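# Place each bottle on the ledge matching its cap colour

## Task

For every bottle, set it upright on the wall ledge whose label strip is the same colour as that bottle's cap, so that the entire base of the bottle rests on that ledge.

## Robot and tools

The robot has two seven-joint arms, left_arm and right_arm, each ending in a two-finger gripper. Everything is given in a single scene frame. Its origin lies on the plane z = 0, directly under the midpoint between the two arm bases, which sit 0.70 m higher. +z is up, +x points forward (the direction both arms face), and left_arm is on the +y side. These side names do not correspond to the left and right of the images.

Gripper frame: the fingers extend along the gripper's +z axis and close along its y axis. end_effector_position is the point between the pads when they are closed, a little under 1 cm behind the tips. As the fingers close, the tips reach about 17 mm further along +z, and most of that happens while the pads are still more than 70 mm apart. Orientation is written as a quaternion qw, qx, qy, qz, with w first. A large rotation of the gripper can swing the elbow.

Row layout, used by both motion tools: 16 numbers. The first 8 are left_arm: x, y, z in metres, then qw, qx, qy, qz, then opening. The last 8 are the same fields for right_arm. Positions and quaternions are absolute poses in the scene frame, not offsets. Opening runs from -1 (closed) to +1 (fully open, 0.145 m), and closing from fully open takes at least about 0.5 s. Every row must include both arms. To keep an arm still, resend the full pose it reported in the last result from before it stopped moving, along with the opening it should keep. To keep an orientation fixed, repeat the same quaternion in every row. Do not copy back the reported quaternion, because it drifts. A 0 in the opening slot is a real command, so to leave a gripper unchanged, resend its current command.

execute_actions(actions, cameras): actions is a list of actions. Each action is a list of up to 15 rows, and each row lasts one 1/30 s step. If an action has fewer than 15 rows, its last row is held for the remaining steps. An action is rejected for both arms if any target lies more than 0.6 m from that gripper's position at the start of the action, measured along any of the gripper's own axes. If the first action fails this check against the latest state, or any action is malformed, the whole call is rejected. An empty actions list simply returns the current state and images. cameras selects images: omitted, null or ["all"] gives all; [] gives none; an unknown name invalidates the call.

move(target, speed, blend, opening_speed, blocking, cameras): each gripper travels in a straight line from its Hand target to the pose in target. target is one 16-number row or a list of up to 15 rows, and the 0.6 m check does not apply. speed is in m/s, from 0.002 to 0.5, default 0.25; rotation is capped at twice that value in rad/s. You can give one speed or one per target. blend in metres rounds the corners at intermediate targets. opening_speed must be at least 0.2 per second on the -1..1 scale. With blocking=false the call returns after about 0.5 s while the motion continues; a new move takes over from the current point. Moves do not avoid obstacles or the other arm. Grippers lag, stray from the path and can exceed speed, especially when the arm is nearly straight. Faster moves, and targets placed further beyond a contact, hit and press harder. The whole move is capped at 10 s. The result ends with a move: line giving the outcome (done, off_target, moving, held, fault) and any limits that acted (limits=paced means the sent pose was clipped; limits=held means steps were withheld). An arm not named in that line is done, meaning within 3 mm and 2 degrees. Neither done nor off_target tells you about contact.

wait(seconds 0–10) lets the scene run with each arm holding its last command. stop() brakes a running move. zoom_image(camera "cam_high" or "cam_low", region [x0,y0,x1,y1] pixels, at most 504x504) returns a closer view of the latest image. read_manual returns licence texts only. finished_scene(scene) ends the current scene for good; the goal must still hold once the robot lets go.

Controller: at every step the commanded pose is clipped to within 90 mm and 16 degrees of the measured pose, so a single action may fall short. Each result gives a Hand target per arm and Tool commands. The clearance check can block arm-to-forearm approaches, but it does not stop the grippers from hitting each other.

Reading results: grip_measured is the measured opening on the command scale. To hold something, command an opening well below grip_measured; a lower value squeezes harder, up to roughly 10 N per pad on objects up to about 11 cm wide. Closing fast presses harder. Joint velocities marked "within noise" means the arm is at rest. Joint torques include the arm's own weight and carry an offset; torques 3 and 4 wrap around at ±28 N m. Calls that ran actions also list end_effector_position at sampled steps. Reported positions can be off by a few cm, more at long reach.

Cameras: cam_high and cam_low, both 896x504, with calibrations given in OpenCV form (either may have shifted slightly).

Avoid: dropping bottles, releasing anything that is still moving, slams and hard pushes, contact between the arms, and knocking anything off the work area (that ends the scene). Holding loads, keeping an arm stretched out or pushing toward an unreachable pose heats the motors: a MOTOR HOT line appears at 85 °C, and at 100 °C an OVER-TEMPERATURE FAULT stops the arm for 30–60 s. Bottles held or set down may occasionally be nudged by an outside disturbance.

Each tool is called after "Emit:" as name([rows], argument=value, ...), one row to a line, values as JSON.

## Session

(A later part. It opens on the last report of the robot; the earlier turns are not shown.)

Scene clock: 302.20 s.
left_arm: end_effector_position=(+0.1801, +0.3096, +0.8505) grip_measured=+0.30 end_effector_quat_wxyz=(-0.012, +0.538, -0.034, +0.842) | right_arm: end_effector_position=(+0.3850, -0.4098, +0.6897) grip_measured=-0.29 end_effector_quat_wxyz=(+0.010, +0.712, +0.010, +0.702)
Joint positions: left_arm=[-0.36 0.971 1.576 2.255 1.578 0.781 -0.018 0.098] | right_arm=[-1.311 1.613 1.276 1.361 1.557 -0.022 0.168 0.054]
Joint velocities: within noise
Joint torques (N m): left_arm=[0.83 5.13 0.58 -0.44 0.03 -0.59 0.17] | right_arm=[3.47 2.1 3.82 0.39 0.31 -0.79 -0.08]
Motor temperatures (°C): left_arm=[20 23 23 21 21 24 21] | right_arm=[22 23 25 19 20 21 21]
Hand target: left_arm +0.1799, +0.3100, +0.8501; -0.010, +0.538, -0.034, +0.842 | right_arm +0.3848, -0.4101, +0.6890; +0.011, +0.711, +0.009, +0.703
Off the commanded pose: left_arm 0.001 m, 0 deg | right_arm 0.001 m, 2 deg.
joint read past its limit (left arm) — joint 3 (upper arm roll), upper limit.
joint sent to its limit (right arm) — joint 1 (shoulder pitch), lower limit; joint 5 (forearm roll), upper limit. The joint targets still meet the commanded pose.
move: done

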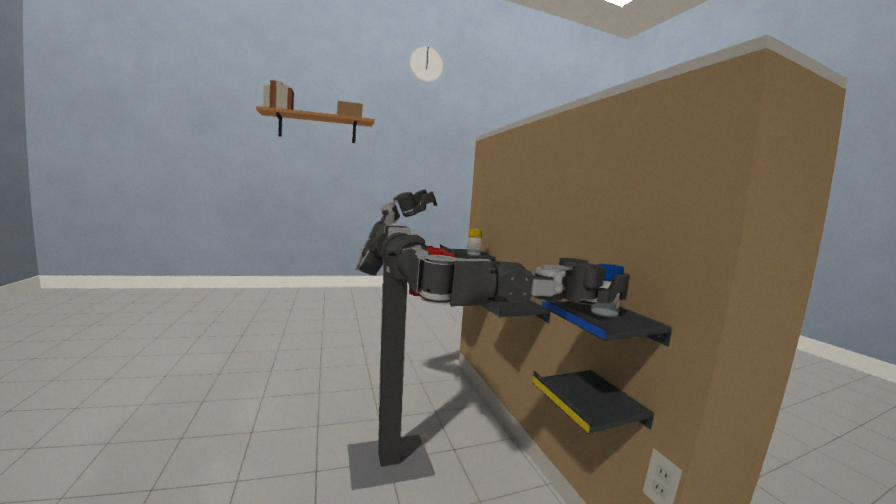

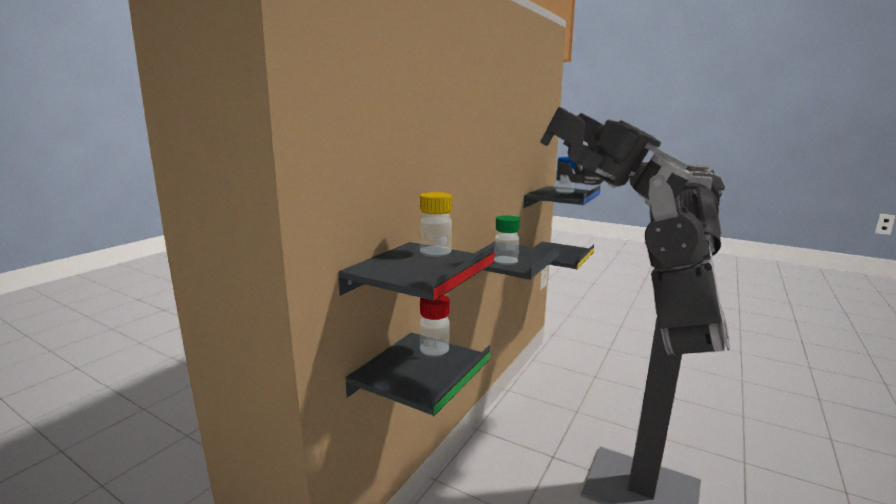

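Emit:
move(target=[0.18,0.31,0.85,-0.010,0.538,-0.034,0.842,0.3,0.385,-0.41,0.682,0,0.7071,0,0.7071,-0.6], speed=0.03)

Emit:
zoom_image(camera="cam_high", region=[520, 220, 670, 360])

Emit:
zoom_image(camera="cam_low", region=[520, 130, 620, 210])

Scene clock: 311.20 s.
left_arm: end_effector_position=(+0.1801, +0.3096, +0.8505) grip_measured=+0.30 end_effector_quat_wxyz=(-0.012, +0.538, -0.034, +0.842) | right_arm: end_effector_position=(+0.3849, -0.4095, +0.6889) grip_measured=-0.29 end_effector_quat_wxyz=(+0.012, +0.703, +0.012, +0.711)
Joint positions: left_arm=[-0.36 0.971 1.576 2.255 1.578 0.781 -0.018 0.098] | right_arm=[-1.31 1.613 1.251 1.363 1.561 -0.071 0.166 0.054]
Joint velocities: within noise
Joint torques (N m): left_arm=[0.86 5.13 0.59 -0.44 0.03 -0.58 0.17] | right_arm=[3.2 2.47 2.29 0.44 0.21 -0.17 -0.18]
Motor temperatures (°C): left_arm=[20 23 23 21 21 24 21] | right_arm=[22 23 25 19 20 21 21]
Hand target: left_arm +0.1799, +0.3100, +0.8501; -0.010, +0.538, -0.034, +0.842 | right_arm +0.3847, -0.4100, +0.6821; +0.014, +0.711, +0.011, +0.703
Off the commanded pose: left_arm 0.001 m, 0 deg | right_arm 0.007 m, 2 deg.
joint read past its limit (left arm) — joint 3 (upper arm roll), upper limit.
joint read past its limit (right arm) — joint 5 (forearm roll), upper limit.
joint sent to its limit (right arm) — joint 1 (shoulder pitch), lower limit; joint 5 (forearm roll), upper limit. The joint targets still meet the commanded pose.
move: off_target (right_arm)

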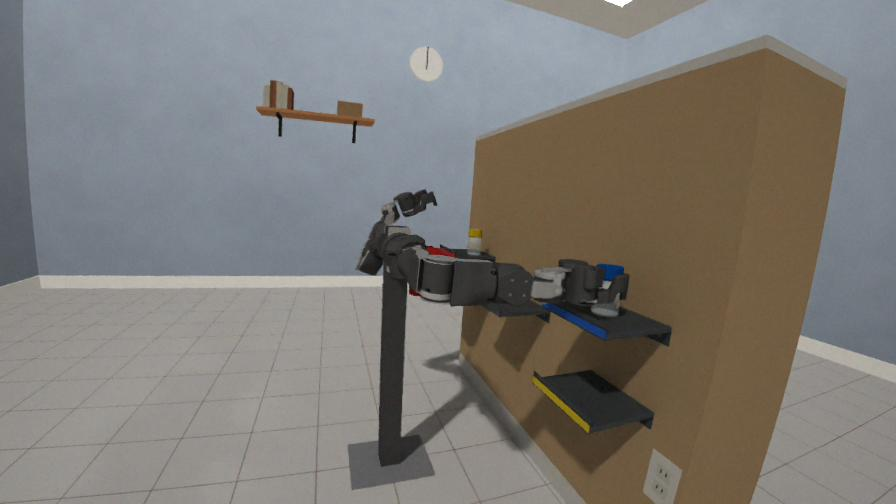

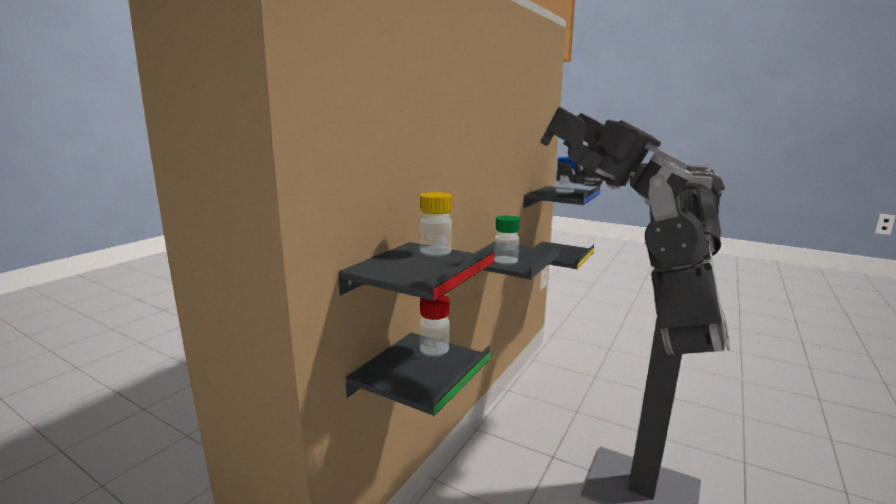

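Scaled by 3.360 from the camera's 896x504 image, which has a finer 1280x720 frame.

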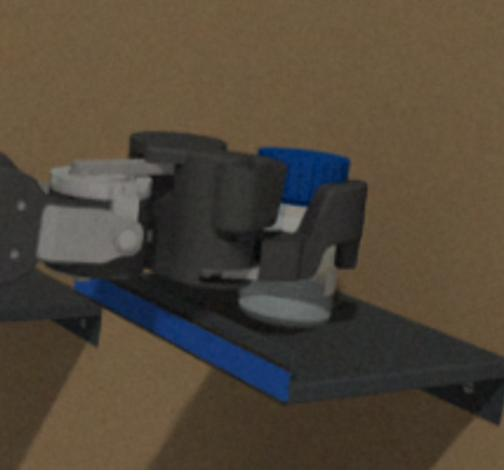

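Scaled by 5.040 from the camera's 896x504 image, which has a finer 1280x720 frame.

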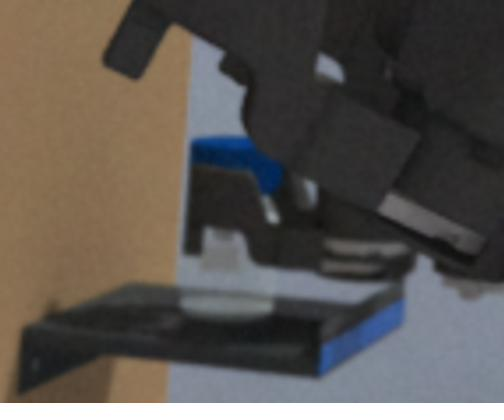

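Emit:
move([
  [0.18,0.31,0.8,0,0.7071,0,0.7071,0.3,0.385,-0.41,0.687,0.012,0.703,0.012,0.711,-0.6],
  [0.2,0.315,0.73,0,0.7071,0,0.7071,0.5,0.385,-0.41,0.687,0.012,0.703,0.012,0.711,0.25],
  [0.27,0.32,0.695,0,0.7071,0,0.7071,0.5,0.22,-0.41,0.694,0,0.707,0,0.707,0.25],
], speed=0.12, opening_speed=0.5)

Emit:
zoom_image(camera="cam_high", region=[430, 200, 670, 360])

Emit:
zoom_image(camera="cam_low", region=[400, 130, 640, 310])

Scene clock: 333.47 s.
left_arm: end_effector_position=(+0.2696, +0.3189, +0.6958) grip_measured=+0.50 end_effector_quat_wxyz=(+0.002, +0.707, -0.002, +0.708) | right_arm: end_effector_position=(+0.2202, -0.4106, +0.6933) grip_measured=+0.25 end_effector_quat_wxyz=(+0.000, +0.707, -0.002, +0.708)
Joint positions: left_arm=[-0.691 0.924 1.077 2.202 1.304 0.485 -0.043 0.112] | right_arm=[-1.312 0.868 1.484 1.848 1.444 0.153 0.423 0.094]
Joint velocities: within noise
Joint torques (N m): left_arm=[1.46 5.02 1.77 1.18 0.07 -0.69 -0.06] | right_arm=[-0.65 1.91 5.38 0.88 0.31 -0.25 0.19]
Motor temperatures (°C): left_arm=[20 23 23 21 21 24 21] | right_arm=[22 23 24 19 20 20 21]
Hand target: left_arm +0.2700, +0.3200, +0.6951; +0.000, +0.707, +0.000, +0.707 | right_arm +0.2200, -0.4101, +0.6939; +0.000, +0.707, +0.000, +0.707
Off the commanded pose: left_arm 0.001 m, 0 deg | right_arm 0.001 m, 0 deg.
joint sent to its limit (right arm) — joint 1 (shoulder pitch), lower limit. The joint targets still meet the commanded pose.
move: done; limits=paced

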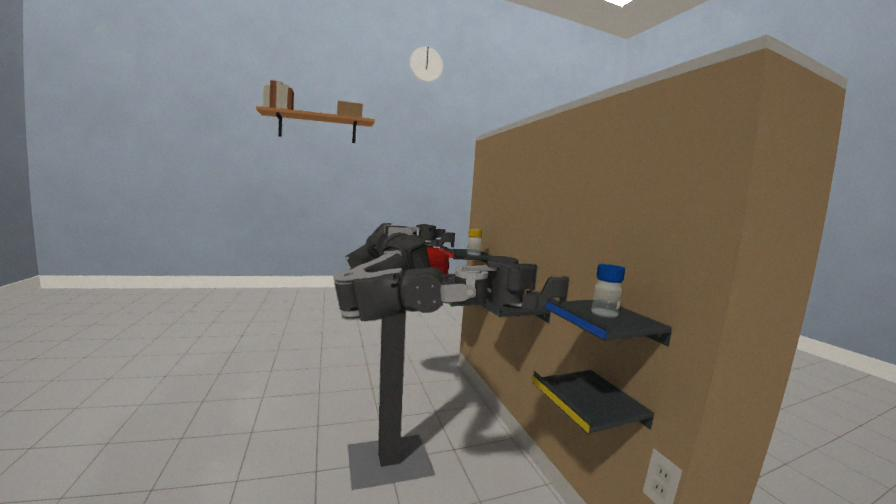

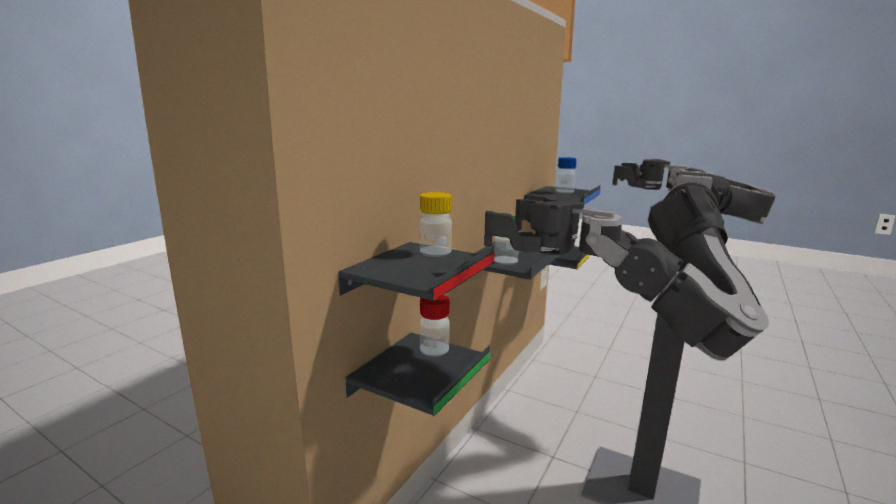

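Scaled by 2.100 from the camera's 896x504 image, which has a finer 1280x720 frame.

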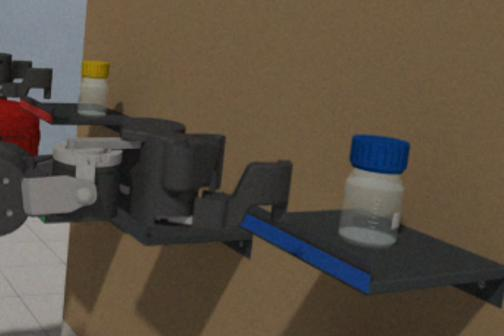

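Scaled by 2.100 from the camera's 896x504 image, which has a finer 1280x720 frame.

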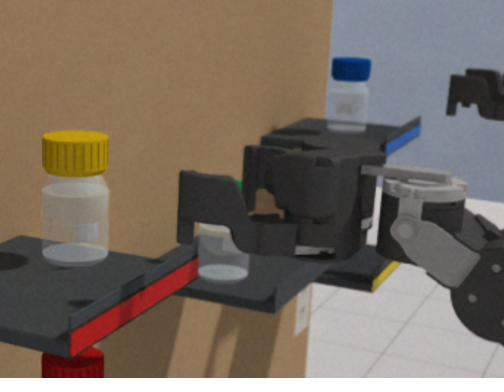

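Emit:
move(target=[0.365,0.333,0.697,0,0.7071,0,0.7071,0.5,0.17,-0.42,0.8,0,0.707,0,0.707,0.25], speed=0.12)

Emit:
zoom_image(camera="cam_high", region=[430, 210, 510, 270])

Emit:
zoom_image(camera="cam_low", region=[400, 150, 560, 270])

Scene clock: 356.13 s.
left_arm: end_effector_position=(+0.3652, +0.3320, +0.7001) grip_measured=+0.50 end_effector_quat_wxyz=(+0.000, +0.705, -0.004, +0.709) | right_arm: end_effector_position=(+0.1700, -0.4206, +0.7999) grip_measured=+0.25 end_effector_quat_wxyz=(+0.028, +0.600, +0.072, +0.796)
Joint positions: left_arm=[-0.455 1.473 0.539 1.806 1.499 0.096 -0.179 0.112] | right_arm=[-0.207 0.941 1.569 1.707 0.724 0.785 1.023 0.094]
Joint velocities: within noise
Joint torques (N m): left_arm=[3.89 5.87 2.74 0.73 0.11 -0.69 -0.05] | right_arm=[0.3 8.87 0.65 1.57 0.29 -0.07 0.09]
Motor temperatures (°C): left_arm=[20 23 23 21 21 25 21] | right_arm=[22 23 25 19 20 20 21]
Hand target: left_arm +0.3650, +0.3331, +0.6971; +0.000, +0.707, +0.000, +0.707 | right_arm +0.1705, -0.4201, +0.7997; +0.027, +0.601, +0.074, +0.795
Off the commanded pose: left_arm 0.003 m, 1 deg | right_arm 0.001 m, 18 deg; orientation clipped.
joint read past its limit (right arm) — joint 3 (upper arm roll), upper limit.
joint sent to its limit (right arm) — joint 3 (upper arm roll), upper limit; joint 6 (wrist pitch), upper limit. The joint targets are off in orientation, not in position.
move: off_target (right_arm); limits=paced

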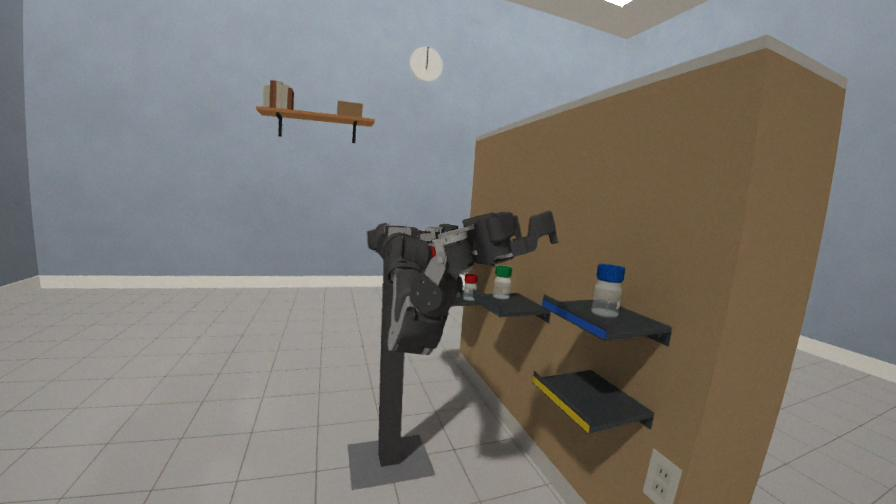

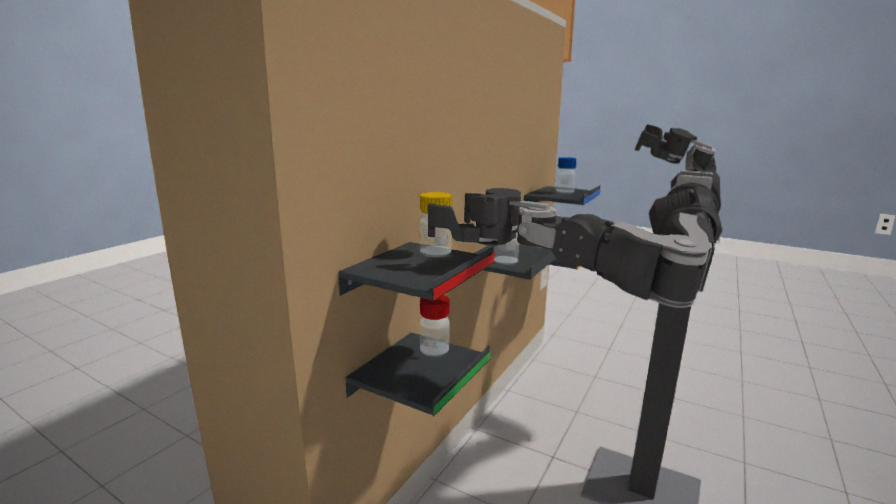

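Scaled by 6.300 from the camera's 896x504 image, which has a finer 1280x720 frame.

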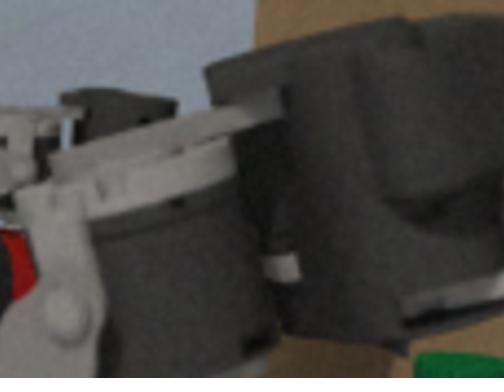

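Scaled by 3.150 from the camera's 896x504 image, which has a finer 1280x720 frame.

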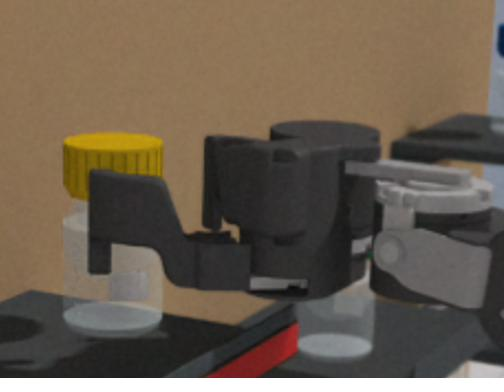

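Emit:
move(target=[0.365,0.337,0.683,0,0.7071,0,0.7071,0.5,0.2,-0.36,0.48,0,0.707,0,0.707,0.25], speed=0.2)

Emit:
zoom_image(camera="cam_high", region=[430, 210, 510, 270])

Emit:
zoom_image(camera="cam_low", region=[400, 150, 560, 270])

Scene clock: 373.07 s.
left_arm: end_effector_position=(+0.3654, +0.3364, +0.6864) grip_measured=+0.50 end_effector_quat_wxyz=(-0.002, +0.705, -0.001, +0.709) | right_arm: end_effector_position=(+0.1999, -0.3593, +0.4796) grip_measured=+0.25 end_effector_quat_wxyz=(-0.003, +0.707, -0.001, +0.707)
Joint positions: left_arm=[-0.519 1.472 0.538 1.79 1.487 0.03 -0.169 0.112] | right_arm=[-0.325 0.085 1.068 1.614 0.327 -0.037 1.057 0.094]
Joint velocities: within noise
Joint torques (N m): left_arm=[3.76 5.34 2.84 0.43 0.01 -0.69 0.23] | right_arm=[0.28 4.34 1.39 3.99 0.58 -0.26 -0.07]
Motor temperatures (°C): left_arm=[20 24 24 21 21 25 21] | right_arm=[21 25 24 19 20 20 21]
Hand target: left_arm +0.3650, +0.3370, +0.6830; +0.000, +0.707, +0.000, +0.707 | right_arm +0.2000, -0.3601, +0.4800; +0.000, +0.707, +0.000, +0.707
Off the commanded pose: left_arm 0.003 m, 0 deg | right_arm 0.001 m, 0 deg.
move: done

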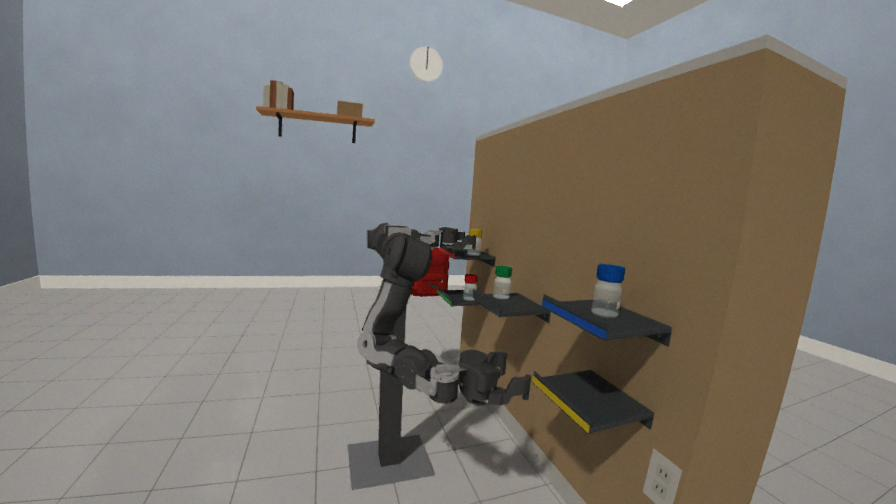

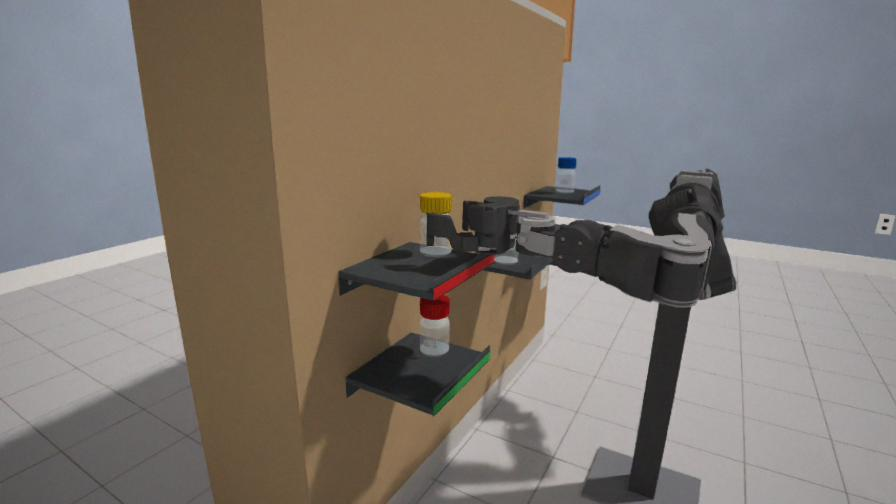

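Scaled by 6.300 from the camera's 896x504 image, which has a finer 1280x720 frame.

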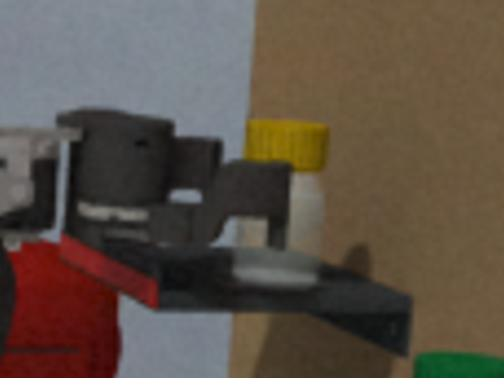

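Scaled by 3.150 from the camera's 896x504 image, which has a finer 1280x720 frame.

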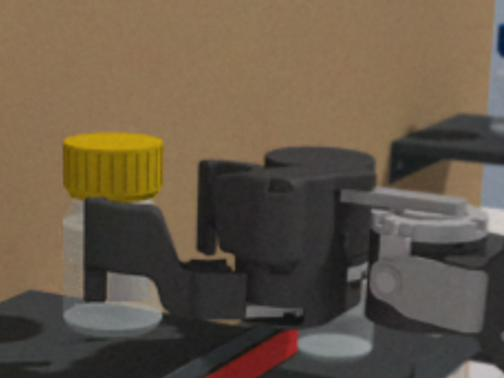

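Emit:
move([
  [0.405,0.334,0.684,0,0.7071,0,0.7071,0.5,0.2,-0.36,0.48,0,0.707,0,0.707,0.25],
  [0.405,0.334,0.684,0,0.7071,0,0.7071,-0.6,0.2,-0.36,0.48,0,0.707,0,0.707,0.25],
  [0.405,0.334,0.72,0,0.7071,0,0.7071,-0.6,0.2,-0.36,0.48,0,0.707,0,0.707,0.25],
  [0.24,0.32,0.72,0,0.7071,0,0.7071,-0.6,0.2,-0.36,0.48,0,0.707,0,0.707,0.25],
], speed=0.12, blend=[0,0,0.01,0], opening_speed=0.8)

Emit:
move([
  [0.24,0.1,0.69,0,0.7071,0,0.7071,-0.6,0.2,-0.36,0.48,0,0.707,0,0.707,0.25],
  [0.24,-0.06,0.65,0,0.7071,0,0.7071,-0.6,0.2,-0.36,0.48,0,0.707,0,0.707,0.25],
], speed=0.15, blend=[0.05,0])

Scene clock: 406.53 s.
left_arm: end_effector_position=(+0.2400, +0.3207, +0.7177) grip_measured=-0.39 end_effector_quat_wxyz=(+0.000, +0.711, +0.003, +0.704) | right_arm: end_effector_position=(+0.1999, -0.3593, +0.4796) grip_measured=+0.25 end_effector_quat_wxyz=(-0.003, +0.707, -0.001, +0.707)
Joint positions: left_arm=[-1.284 0.905 1.571 2.266 1.584 0.297 -0.036 0.046] | right_arm=[-0.325 0.085 1.068 1.614 0.327 -0.037 1.057 0.094]
Joint velocities: within noise
Joint torques (N m): left_arm=[0.7 2.18 3.04 0.24 0.05 -0.79 0.2] | right_arm=[0.3 4.39 1.42 4.04 0.58 -0.25 -0.05]
Motor temperatures (°C): left_arm=[21 24 25 21 21 25 21] | right_arm=[21 24 23 20 20 20 21]
Hand target: left_arm +0.2400, +0.3200, +0.7200; +0.000, +0.707, +0.000, +0.707 | right_arm +0.2000, -0.3601, +0.4800; +0.000, +0.707, +0.000, +0.707
Off the commanded pose: left_arm 0.002 m, 1 deg | right_arm 0.001 m, 0 deg.
move: done

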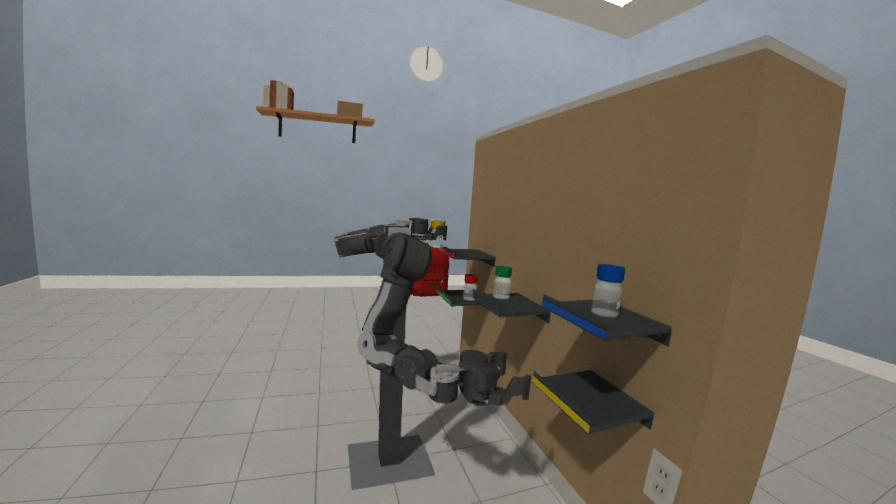

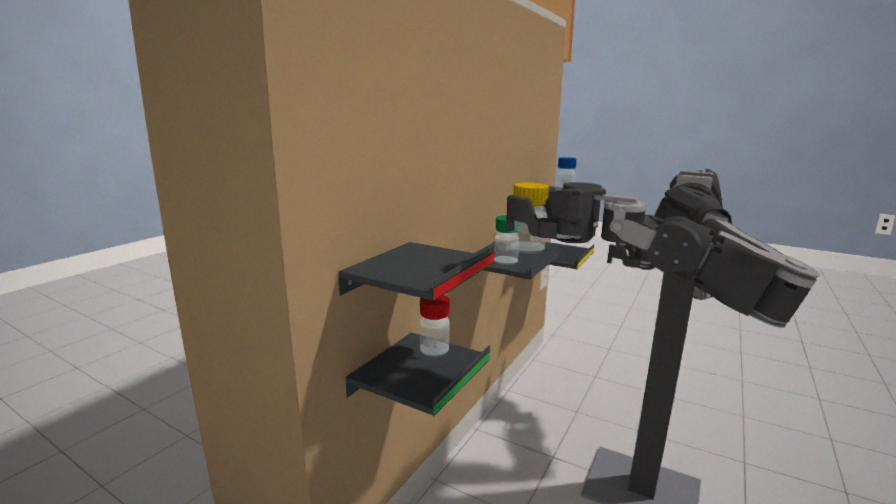

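Scene clock: 409.43 s.
left_arm: end_effector_position=(+0.2189, +0.0002, +0.6593) grip_measured=-0.40 end_effector_quat_wxyz=(+0.371, +0.645, -0.385, +0.546) | right_arm: end_effector_position=(+0.1999, -0.3593, +0.4796) grip_measured=+0.25 end_effector_quat_wxyz=(-0.003, +0.707, -0.001, +0.707)
Joint positions: left_arm=[-1.407 2.011 1.278 2.431 1.584 -0.028 -0.157 0.046] | right_arm=[-0.325 0.085 1.068 1.614 0.327 -0.037 1.057 0.094]
Joint velocities: within noise
Joint torques (N m): left_arm=[4.39 0.62 1.69 0.62 0.11 -0.87 0.26] | right_arm=[0.12 4.21 1.37 4.05 0.58 -0.24 -0.06]
Motor temperatures (°C): left_arm=[21 23 25 21 21 25 21] | right_arm=[21 24 23 20 20 20 21]
Hand target: left_arm +0.2180, -0.0002, +0.6590; +0.375, +0.644, -0.384, +0.545 | right_arm +0.2000, -0.3601, +0.4800; +0.000, +0.707, +0.000, +0.707
Off the commanded pose: left_arm 0.064 m, 65 deg; orientation clipped | right_arm 0.001 m, 0 deg.
joint read past its limit (left arm) — joint 2 (shoulder roll), upper limit.
joint sent to its limit (left arm) — joint 1 (shoulder pitch), lower limit; joint 2 (shoulder roll), upper limit; joint 4 (elbow), upper limit, where the elbow is as bent as it goes. The joint targets are off in position and orientation.
move: off_target (left_arm); limits=paced

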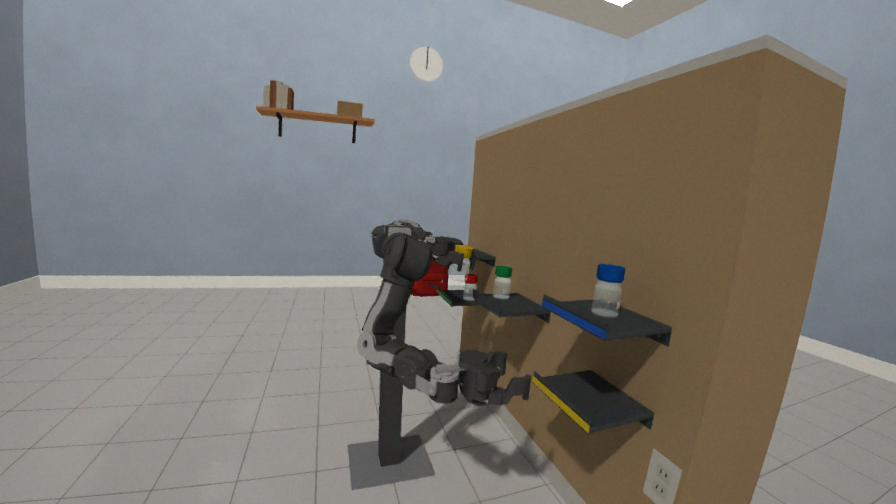

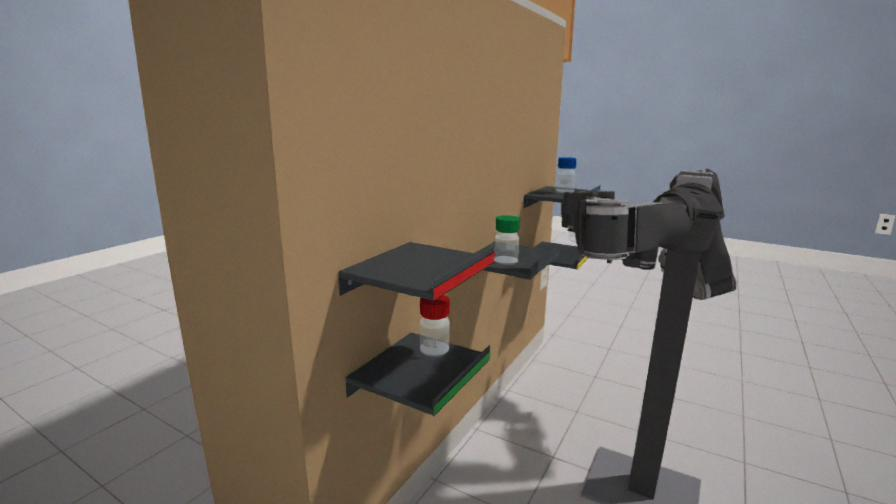

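Emit:
move([
  [0.29,-0.05,0.7,0.2418,0.6645,-0.2418,0.6645,-0.6,0.2,-0.36,0.48,0,0.707,0,0.707,0.25],
  [0.34,-0.065,0.7,0.1228,0.6964,-0.1228,0.6964,-0.6,0.2,-0.36,0.48,0,0.707,0,0.707,0.25],
], speed=0.12, blend=[0.02,0])

Emit:
zoom_image(camera="cam_high", region=[420, 200, 600, 340])

Emit:
zoom_image(camera="cam_low", region=[470, 160, 630, 290])

Scene clock: 435.33 s.
left_arm: end_effector_position=(+0.2833, +0.0266, +0.7013) grip_measured=-0.40 end_effector_quat_wxyz=(+0.302, +0.627, -0.337, +0.634) | right_arm: end_effector_position=(+0.1999, -0.3593, +0.4796) grip_measured=+0.25 end_effector_quat_wxyz=(-0.003, +0.707, -0.001, +0.707)
Joint positions: left_arm=[-1.407 2.011 1.429 2.256 1.584 -0.016 -0.182 0.046] | right_arm=[-0.325 0.085 1.068 1.614 0.327 -0.037 1.057 0.094]
Joint velocities: within noise
Joint torques (N m): left_arm=[5.21 0.67 3.6 -0.25 0.11 -0.78 -0.05] | right_arm=[0.28 4.34 1.47 3.97 0.56 -0.27 -0.06]
Motor temperatures (°C): left_arm=[21 22 24 21 21 25 21] | right_arm=[21 24 23 21 20 20 21]
Hand target: left_arm +0.2841, +0.0272, +0.7027; +0.303, +0.626, -0.334, +0.636 | right_arm +0.2000, -0.3601, +0.4800; +0.000, +0.707, +0.000, +0.707
Off the commanded pose: left_arm 0.108 m, 34 deg; position and orientation clipped | right_arm 0.001 m, 0 deg.
joint read past its limit (left arm) — joint 2 (shoulder roll), upper limit.
joint sent to its limit (left arm) — joint 1 (shoulder pitch), lower limit; joint 2 (shoulder roll), upper limit; joint 5 (forearm roll), upper limit. The joint targets are off in position and orientation.
move: off_target (left_arm); limits=paced

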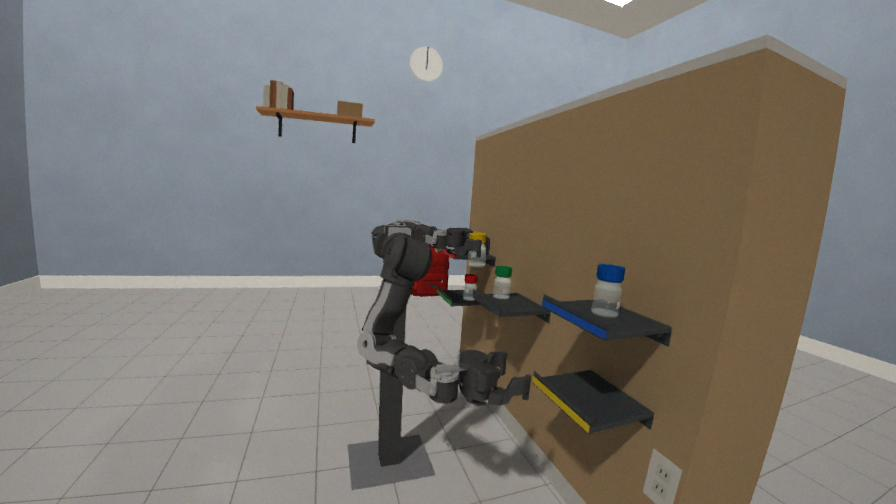

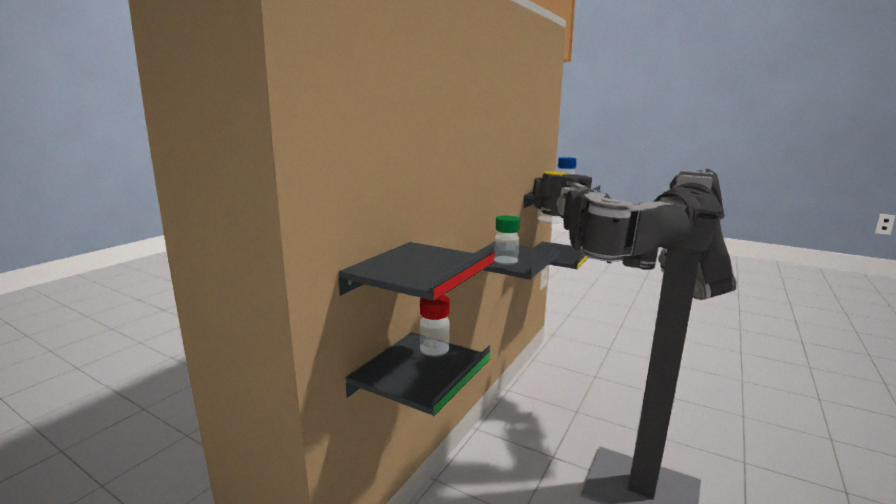

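Scaled by 2.800 from the camera's 896x504 image, which has a finer 1280x720 frame.

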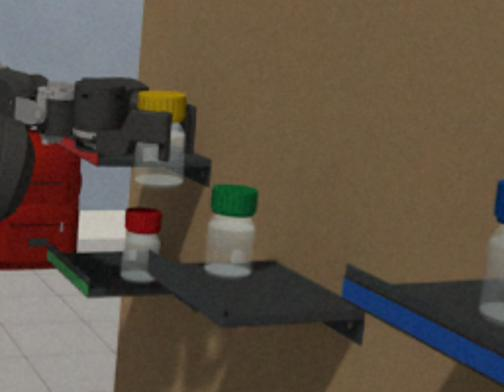

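Scaled by 3.150 from the camera's 896x504 image, which has a finer 1280x720 frame.

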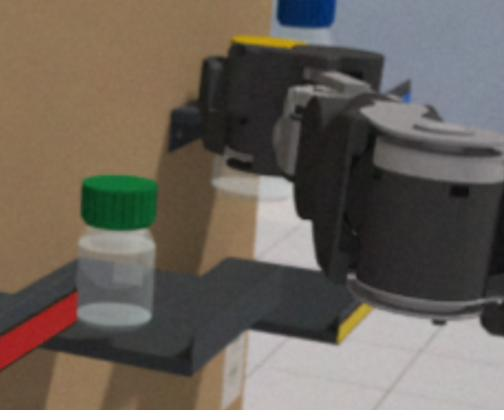

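Emit:
move([
  [0.23,0.16,0.68,0.1228,0.6964,-0.1228,0.6964,-0.6,0.2,-0.4,0.48,0,0.707,0,0.707,0.25],
  [0.23,0.2,0.42,0,0.7071,0,0.7071,-0.6,0.2,-0.4,0.48,0,0.707,0,0.707,0.25],
], speed=0.12, blend=[0.03,0])

Emit:
move(target=[0.23,0.05,0.45,0.1228,0.6964,-0.1228,0.6964,-0.6,0.2,-0.4,0.48,0,0.707,0,0.707,0.25], speed=0.12)

Scene clock: 454.00 s.
left_arm: end_effector_position=(+0.2294, +0.2013, +0.4183) grip_measured=-0.55 end_effector_quat_wxyz=(-0.003, +0.711, +0.002, +0.704) | right_arm: end_effector_position=(+0.2001, -0.4000, +0.4799) grip_measured=+0.25 end_effector_quat_wxyz=(+0.000, +0.708, -0.002, +0.706)
Joint positions: left_arm=[-0.514 0.665 -0.444 1.698 0.349 -0.612 -0.538 0.034] | right_arm=[-0.319 0.261 1.07 1.427 0.404 -0.065 1.067 0.094]
Joint velocities: within noise
Joint torques (N m): left_arm=[1.23 2.91 0.55 4.34 -0.23 -0.87 0.22] | right_arm=[0.2 6.03 1.59 3.18 0.69 -0.26 0.17]
Motor temperatures (°C): left_arm=[21 22 25 21 21 26 21] | right_arm=[21 24 23 21 20 20 21]
Hand target: left_arm +0.2299, +0.2000, +0.4199; +0.000, +0.707, +0.000, +0.707 | right_arm +0.2000, -0.4000, +0.4799; +0.000, +0.707, +0.000, +0.707
Off the commanded pose: left_arm 0.002 m, 1 deg | right_arm 0.000 m, 0 deg.
move: done; limits=paced

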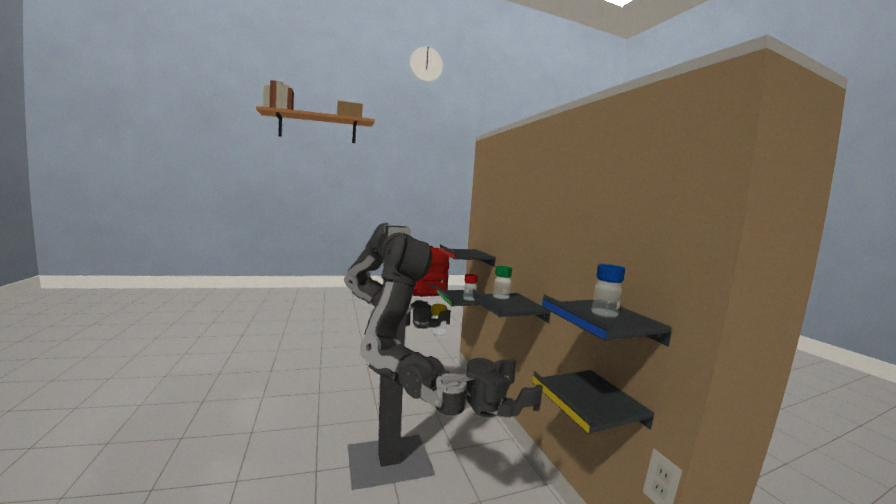

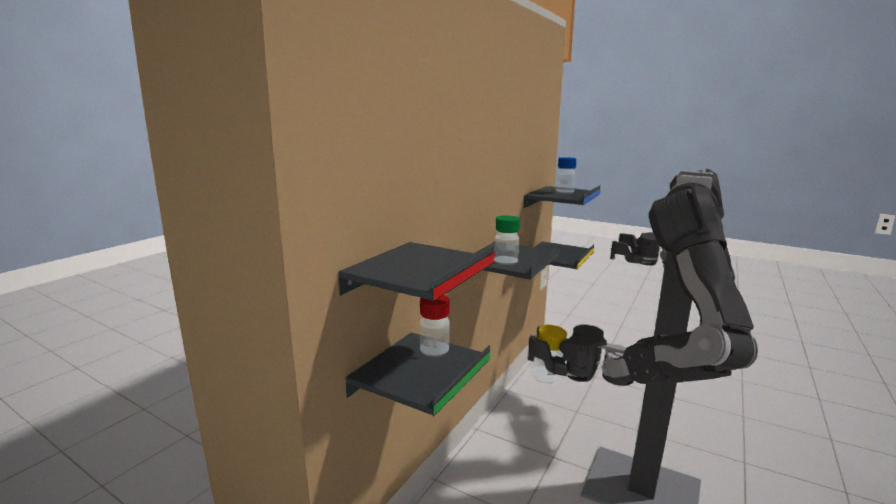

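Scene clock: 455.83 s.
left_arm: end_effector_position=(+0.2298, +0.0510, +0.4473) grip_measured=-0.55 end_effector_quat_wxyz=(+0.121, +0.700, -0.122, +0.693) | right_arm: end_effector_position=(+0.2001, -0.4000, +0.4799) grip_measured=+0.25 end_effector_quat_wxyz=(+0.000, +0.708, -0.002, +0.706)
Joint positions: left_arm=[-0.313 0.513 -0.774 1.844 0.13 -0.299 -0.509 0.034] | right_arm=[-0.319 0.261 1.07 1.427 0.404 -0.065 1.067 0.094]
Joint velocities: within noise
Joint torques (N m): left_arm=[1.7 0.91 -0.1 6.43 -0.24 -0.72 0.14] | right_arm=[0.15 6.05 1.52 3.22 0.7 -0.23 0.13]
Motor temperatures (°C): left_arm=[21 22 25 21 21 26 21] | right_arm=[21 24 23 21 20 20 21]
Hand target: left_arm +0.2300, +0.0500, +0.4499; +0.123, +0.696, -0.123, +0.696 | right_arm +0.2000, -0.4000, +0.4799; +0.000, +0.707, +0.000, +0.707
Off the commanded pose: left_arm 0.003 m, 1 deg | right_arm 0.000 m, 0 deg.
move: done

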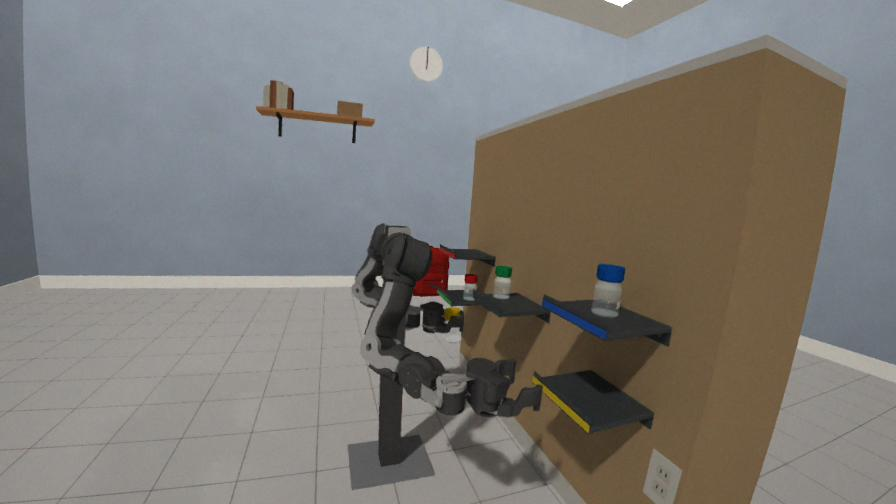

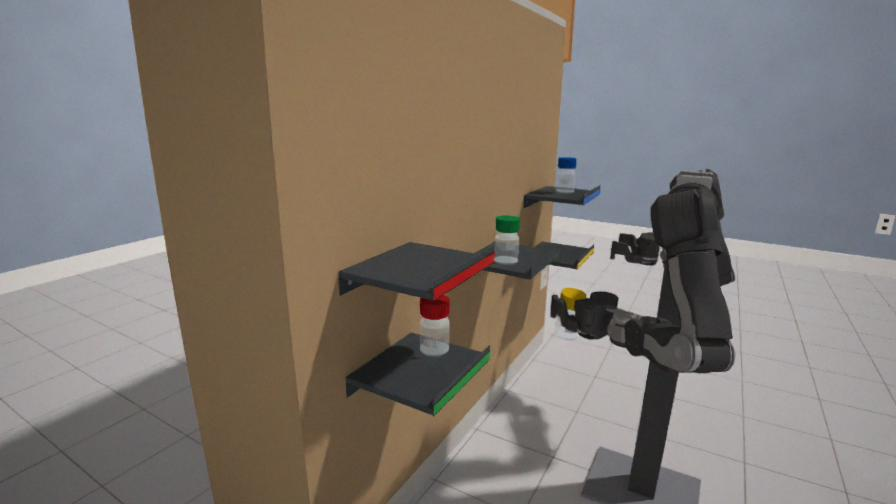

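Emit:
move(target=[0.23,0.05,0.45,0.1228,0.6964,-0.1228,0.6964,-1,0.2,-0.4,0.48,0,0.707,0,0.707,0.25], opening_speed=0.5)

Emit:
zoom_image(camera="cam_high", region=[420, 280, 500, 360])

Emit:
zoom_image(camera="cam_low", region=[530, 270, 630, 360])

Scene clock: 464.50 s.
left_arm: end_effector_position=(+0.2298, +0.0510, +0.4473) grip_measured=-0.55 end_effector_quat_wxyz=(+0.121, +0.700, -0.122, +0.693) | right_arm: end_effector_position=(+0.2001, -0.4000, +0.4799) grip_measured=+0.25 end_effector_quat_wxyz=(+0.000, +0.708, -0.002, +0.706)
Joint positions: left_arm=[-0.313 0.513 -0.774 1.844 0.13 -0.299 -0.509 0.034] | right_arm=[-0.319 0.261 1.07 1.427 0.404 -0.065 1.067 0.094]
Joint velocities: within noise
Joint torques (N m): left_arm=[1.7 0.88 -0.09 6.42 -0.24 -0.71 0.14] | right_arm=[0.15 6.05 1.65 3.32 0.72 -0.26 0.14]
Motor temperatures (°C): left_arm=[21 22 24 22 21 25 21] | right_arm=[21 24 23 21 20 20 21]
Hand target: left_arm +0.2300, +0.0500, +0.4499; +0.123, +0.696, -0.123, +0.696 | right_arm +0.2000, -0.4000, +0.4799; +0.000, +0.707, +0.000, +0.707
Off the commanded pose: left_arm 0.003 m, 1 deg | right_arm 0.000 m, 0 deg.
move: done

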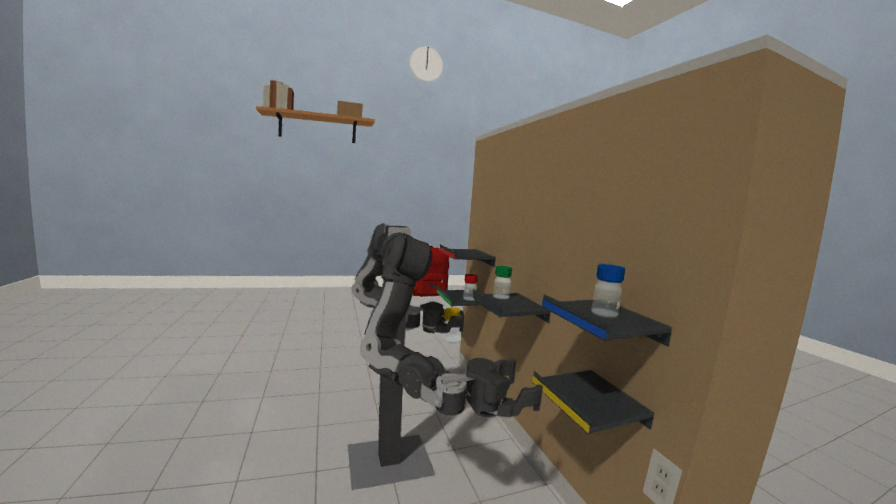

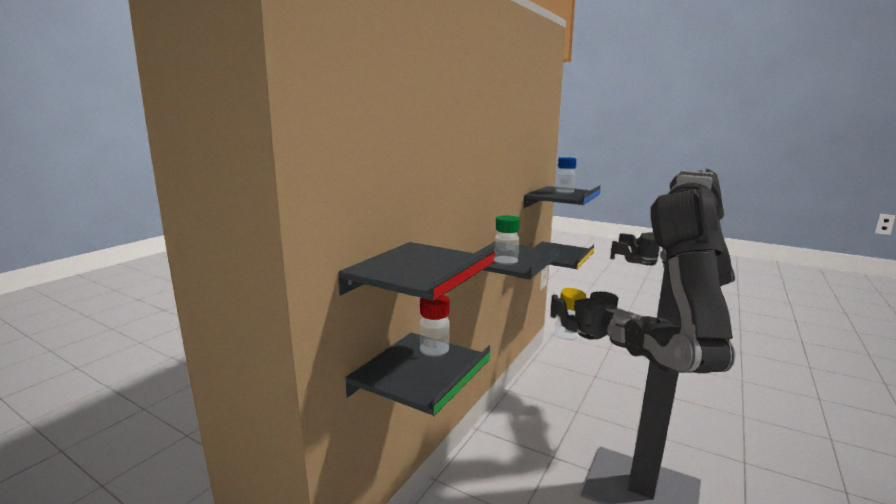

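Scaled by 6.300 from the camera's 896x504 image, which has a finer 1280x720 frame.

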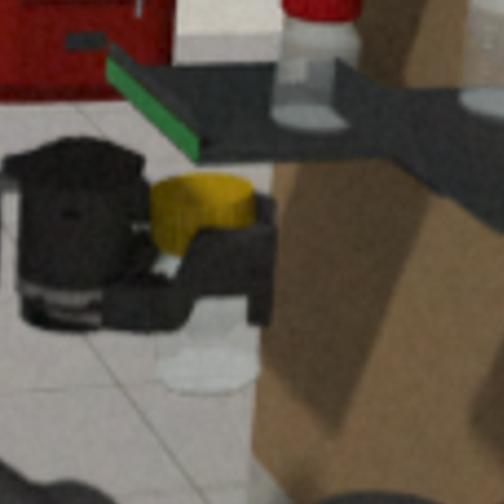

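Scaled by 5.040 from the camera's 896x504 image, which has a finer 1280x720 frame.

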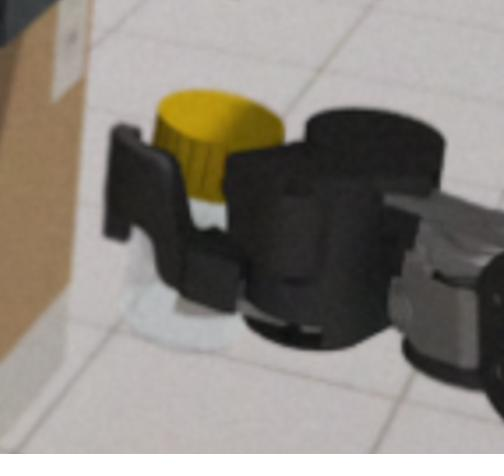

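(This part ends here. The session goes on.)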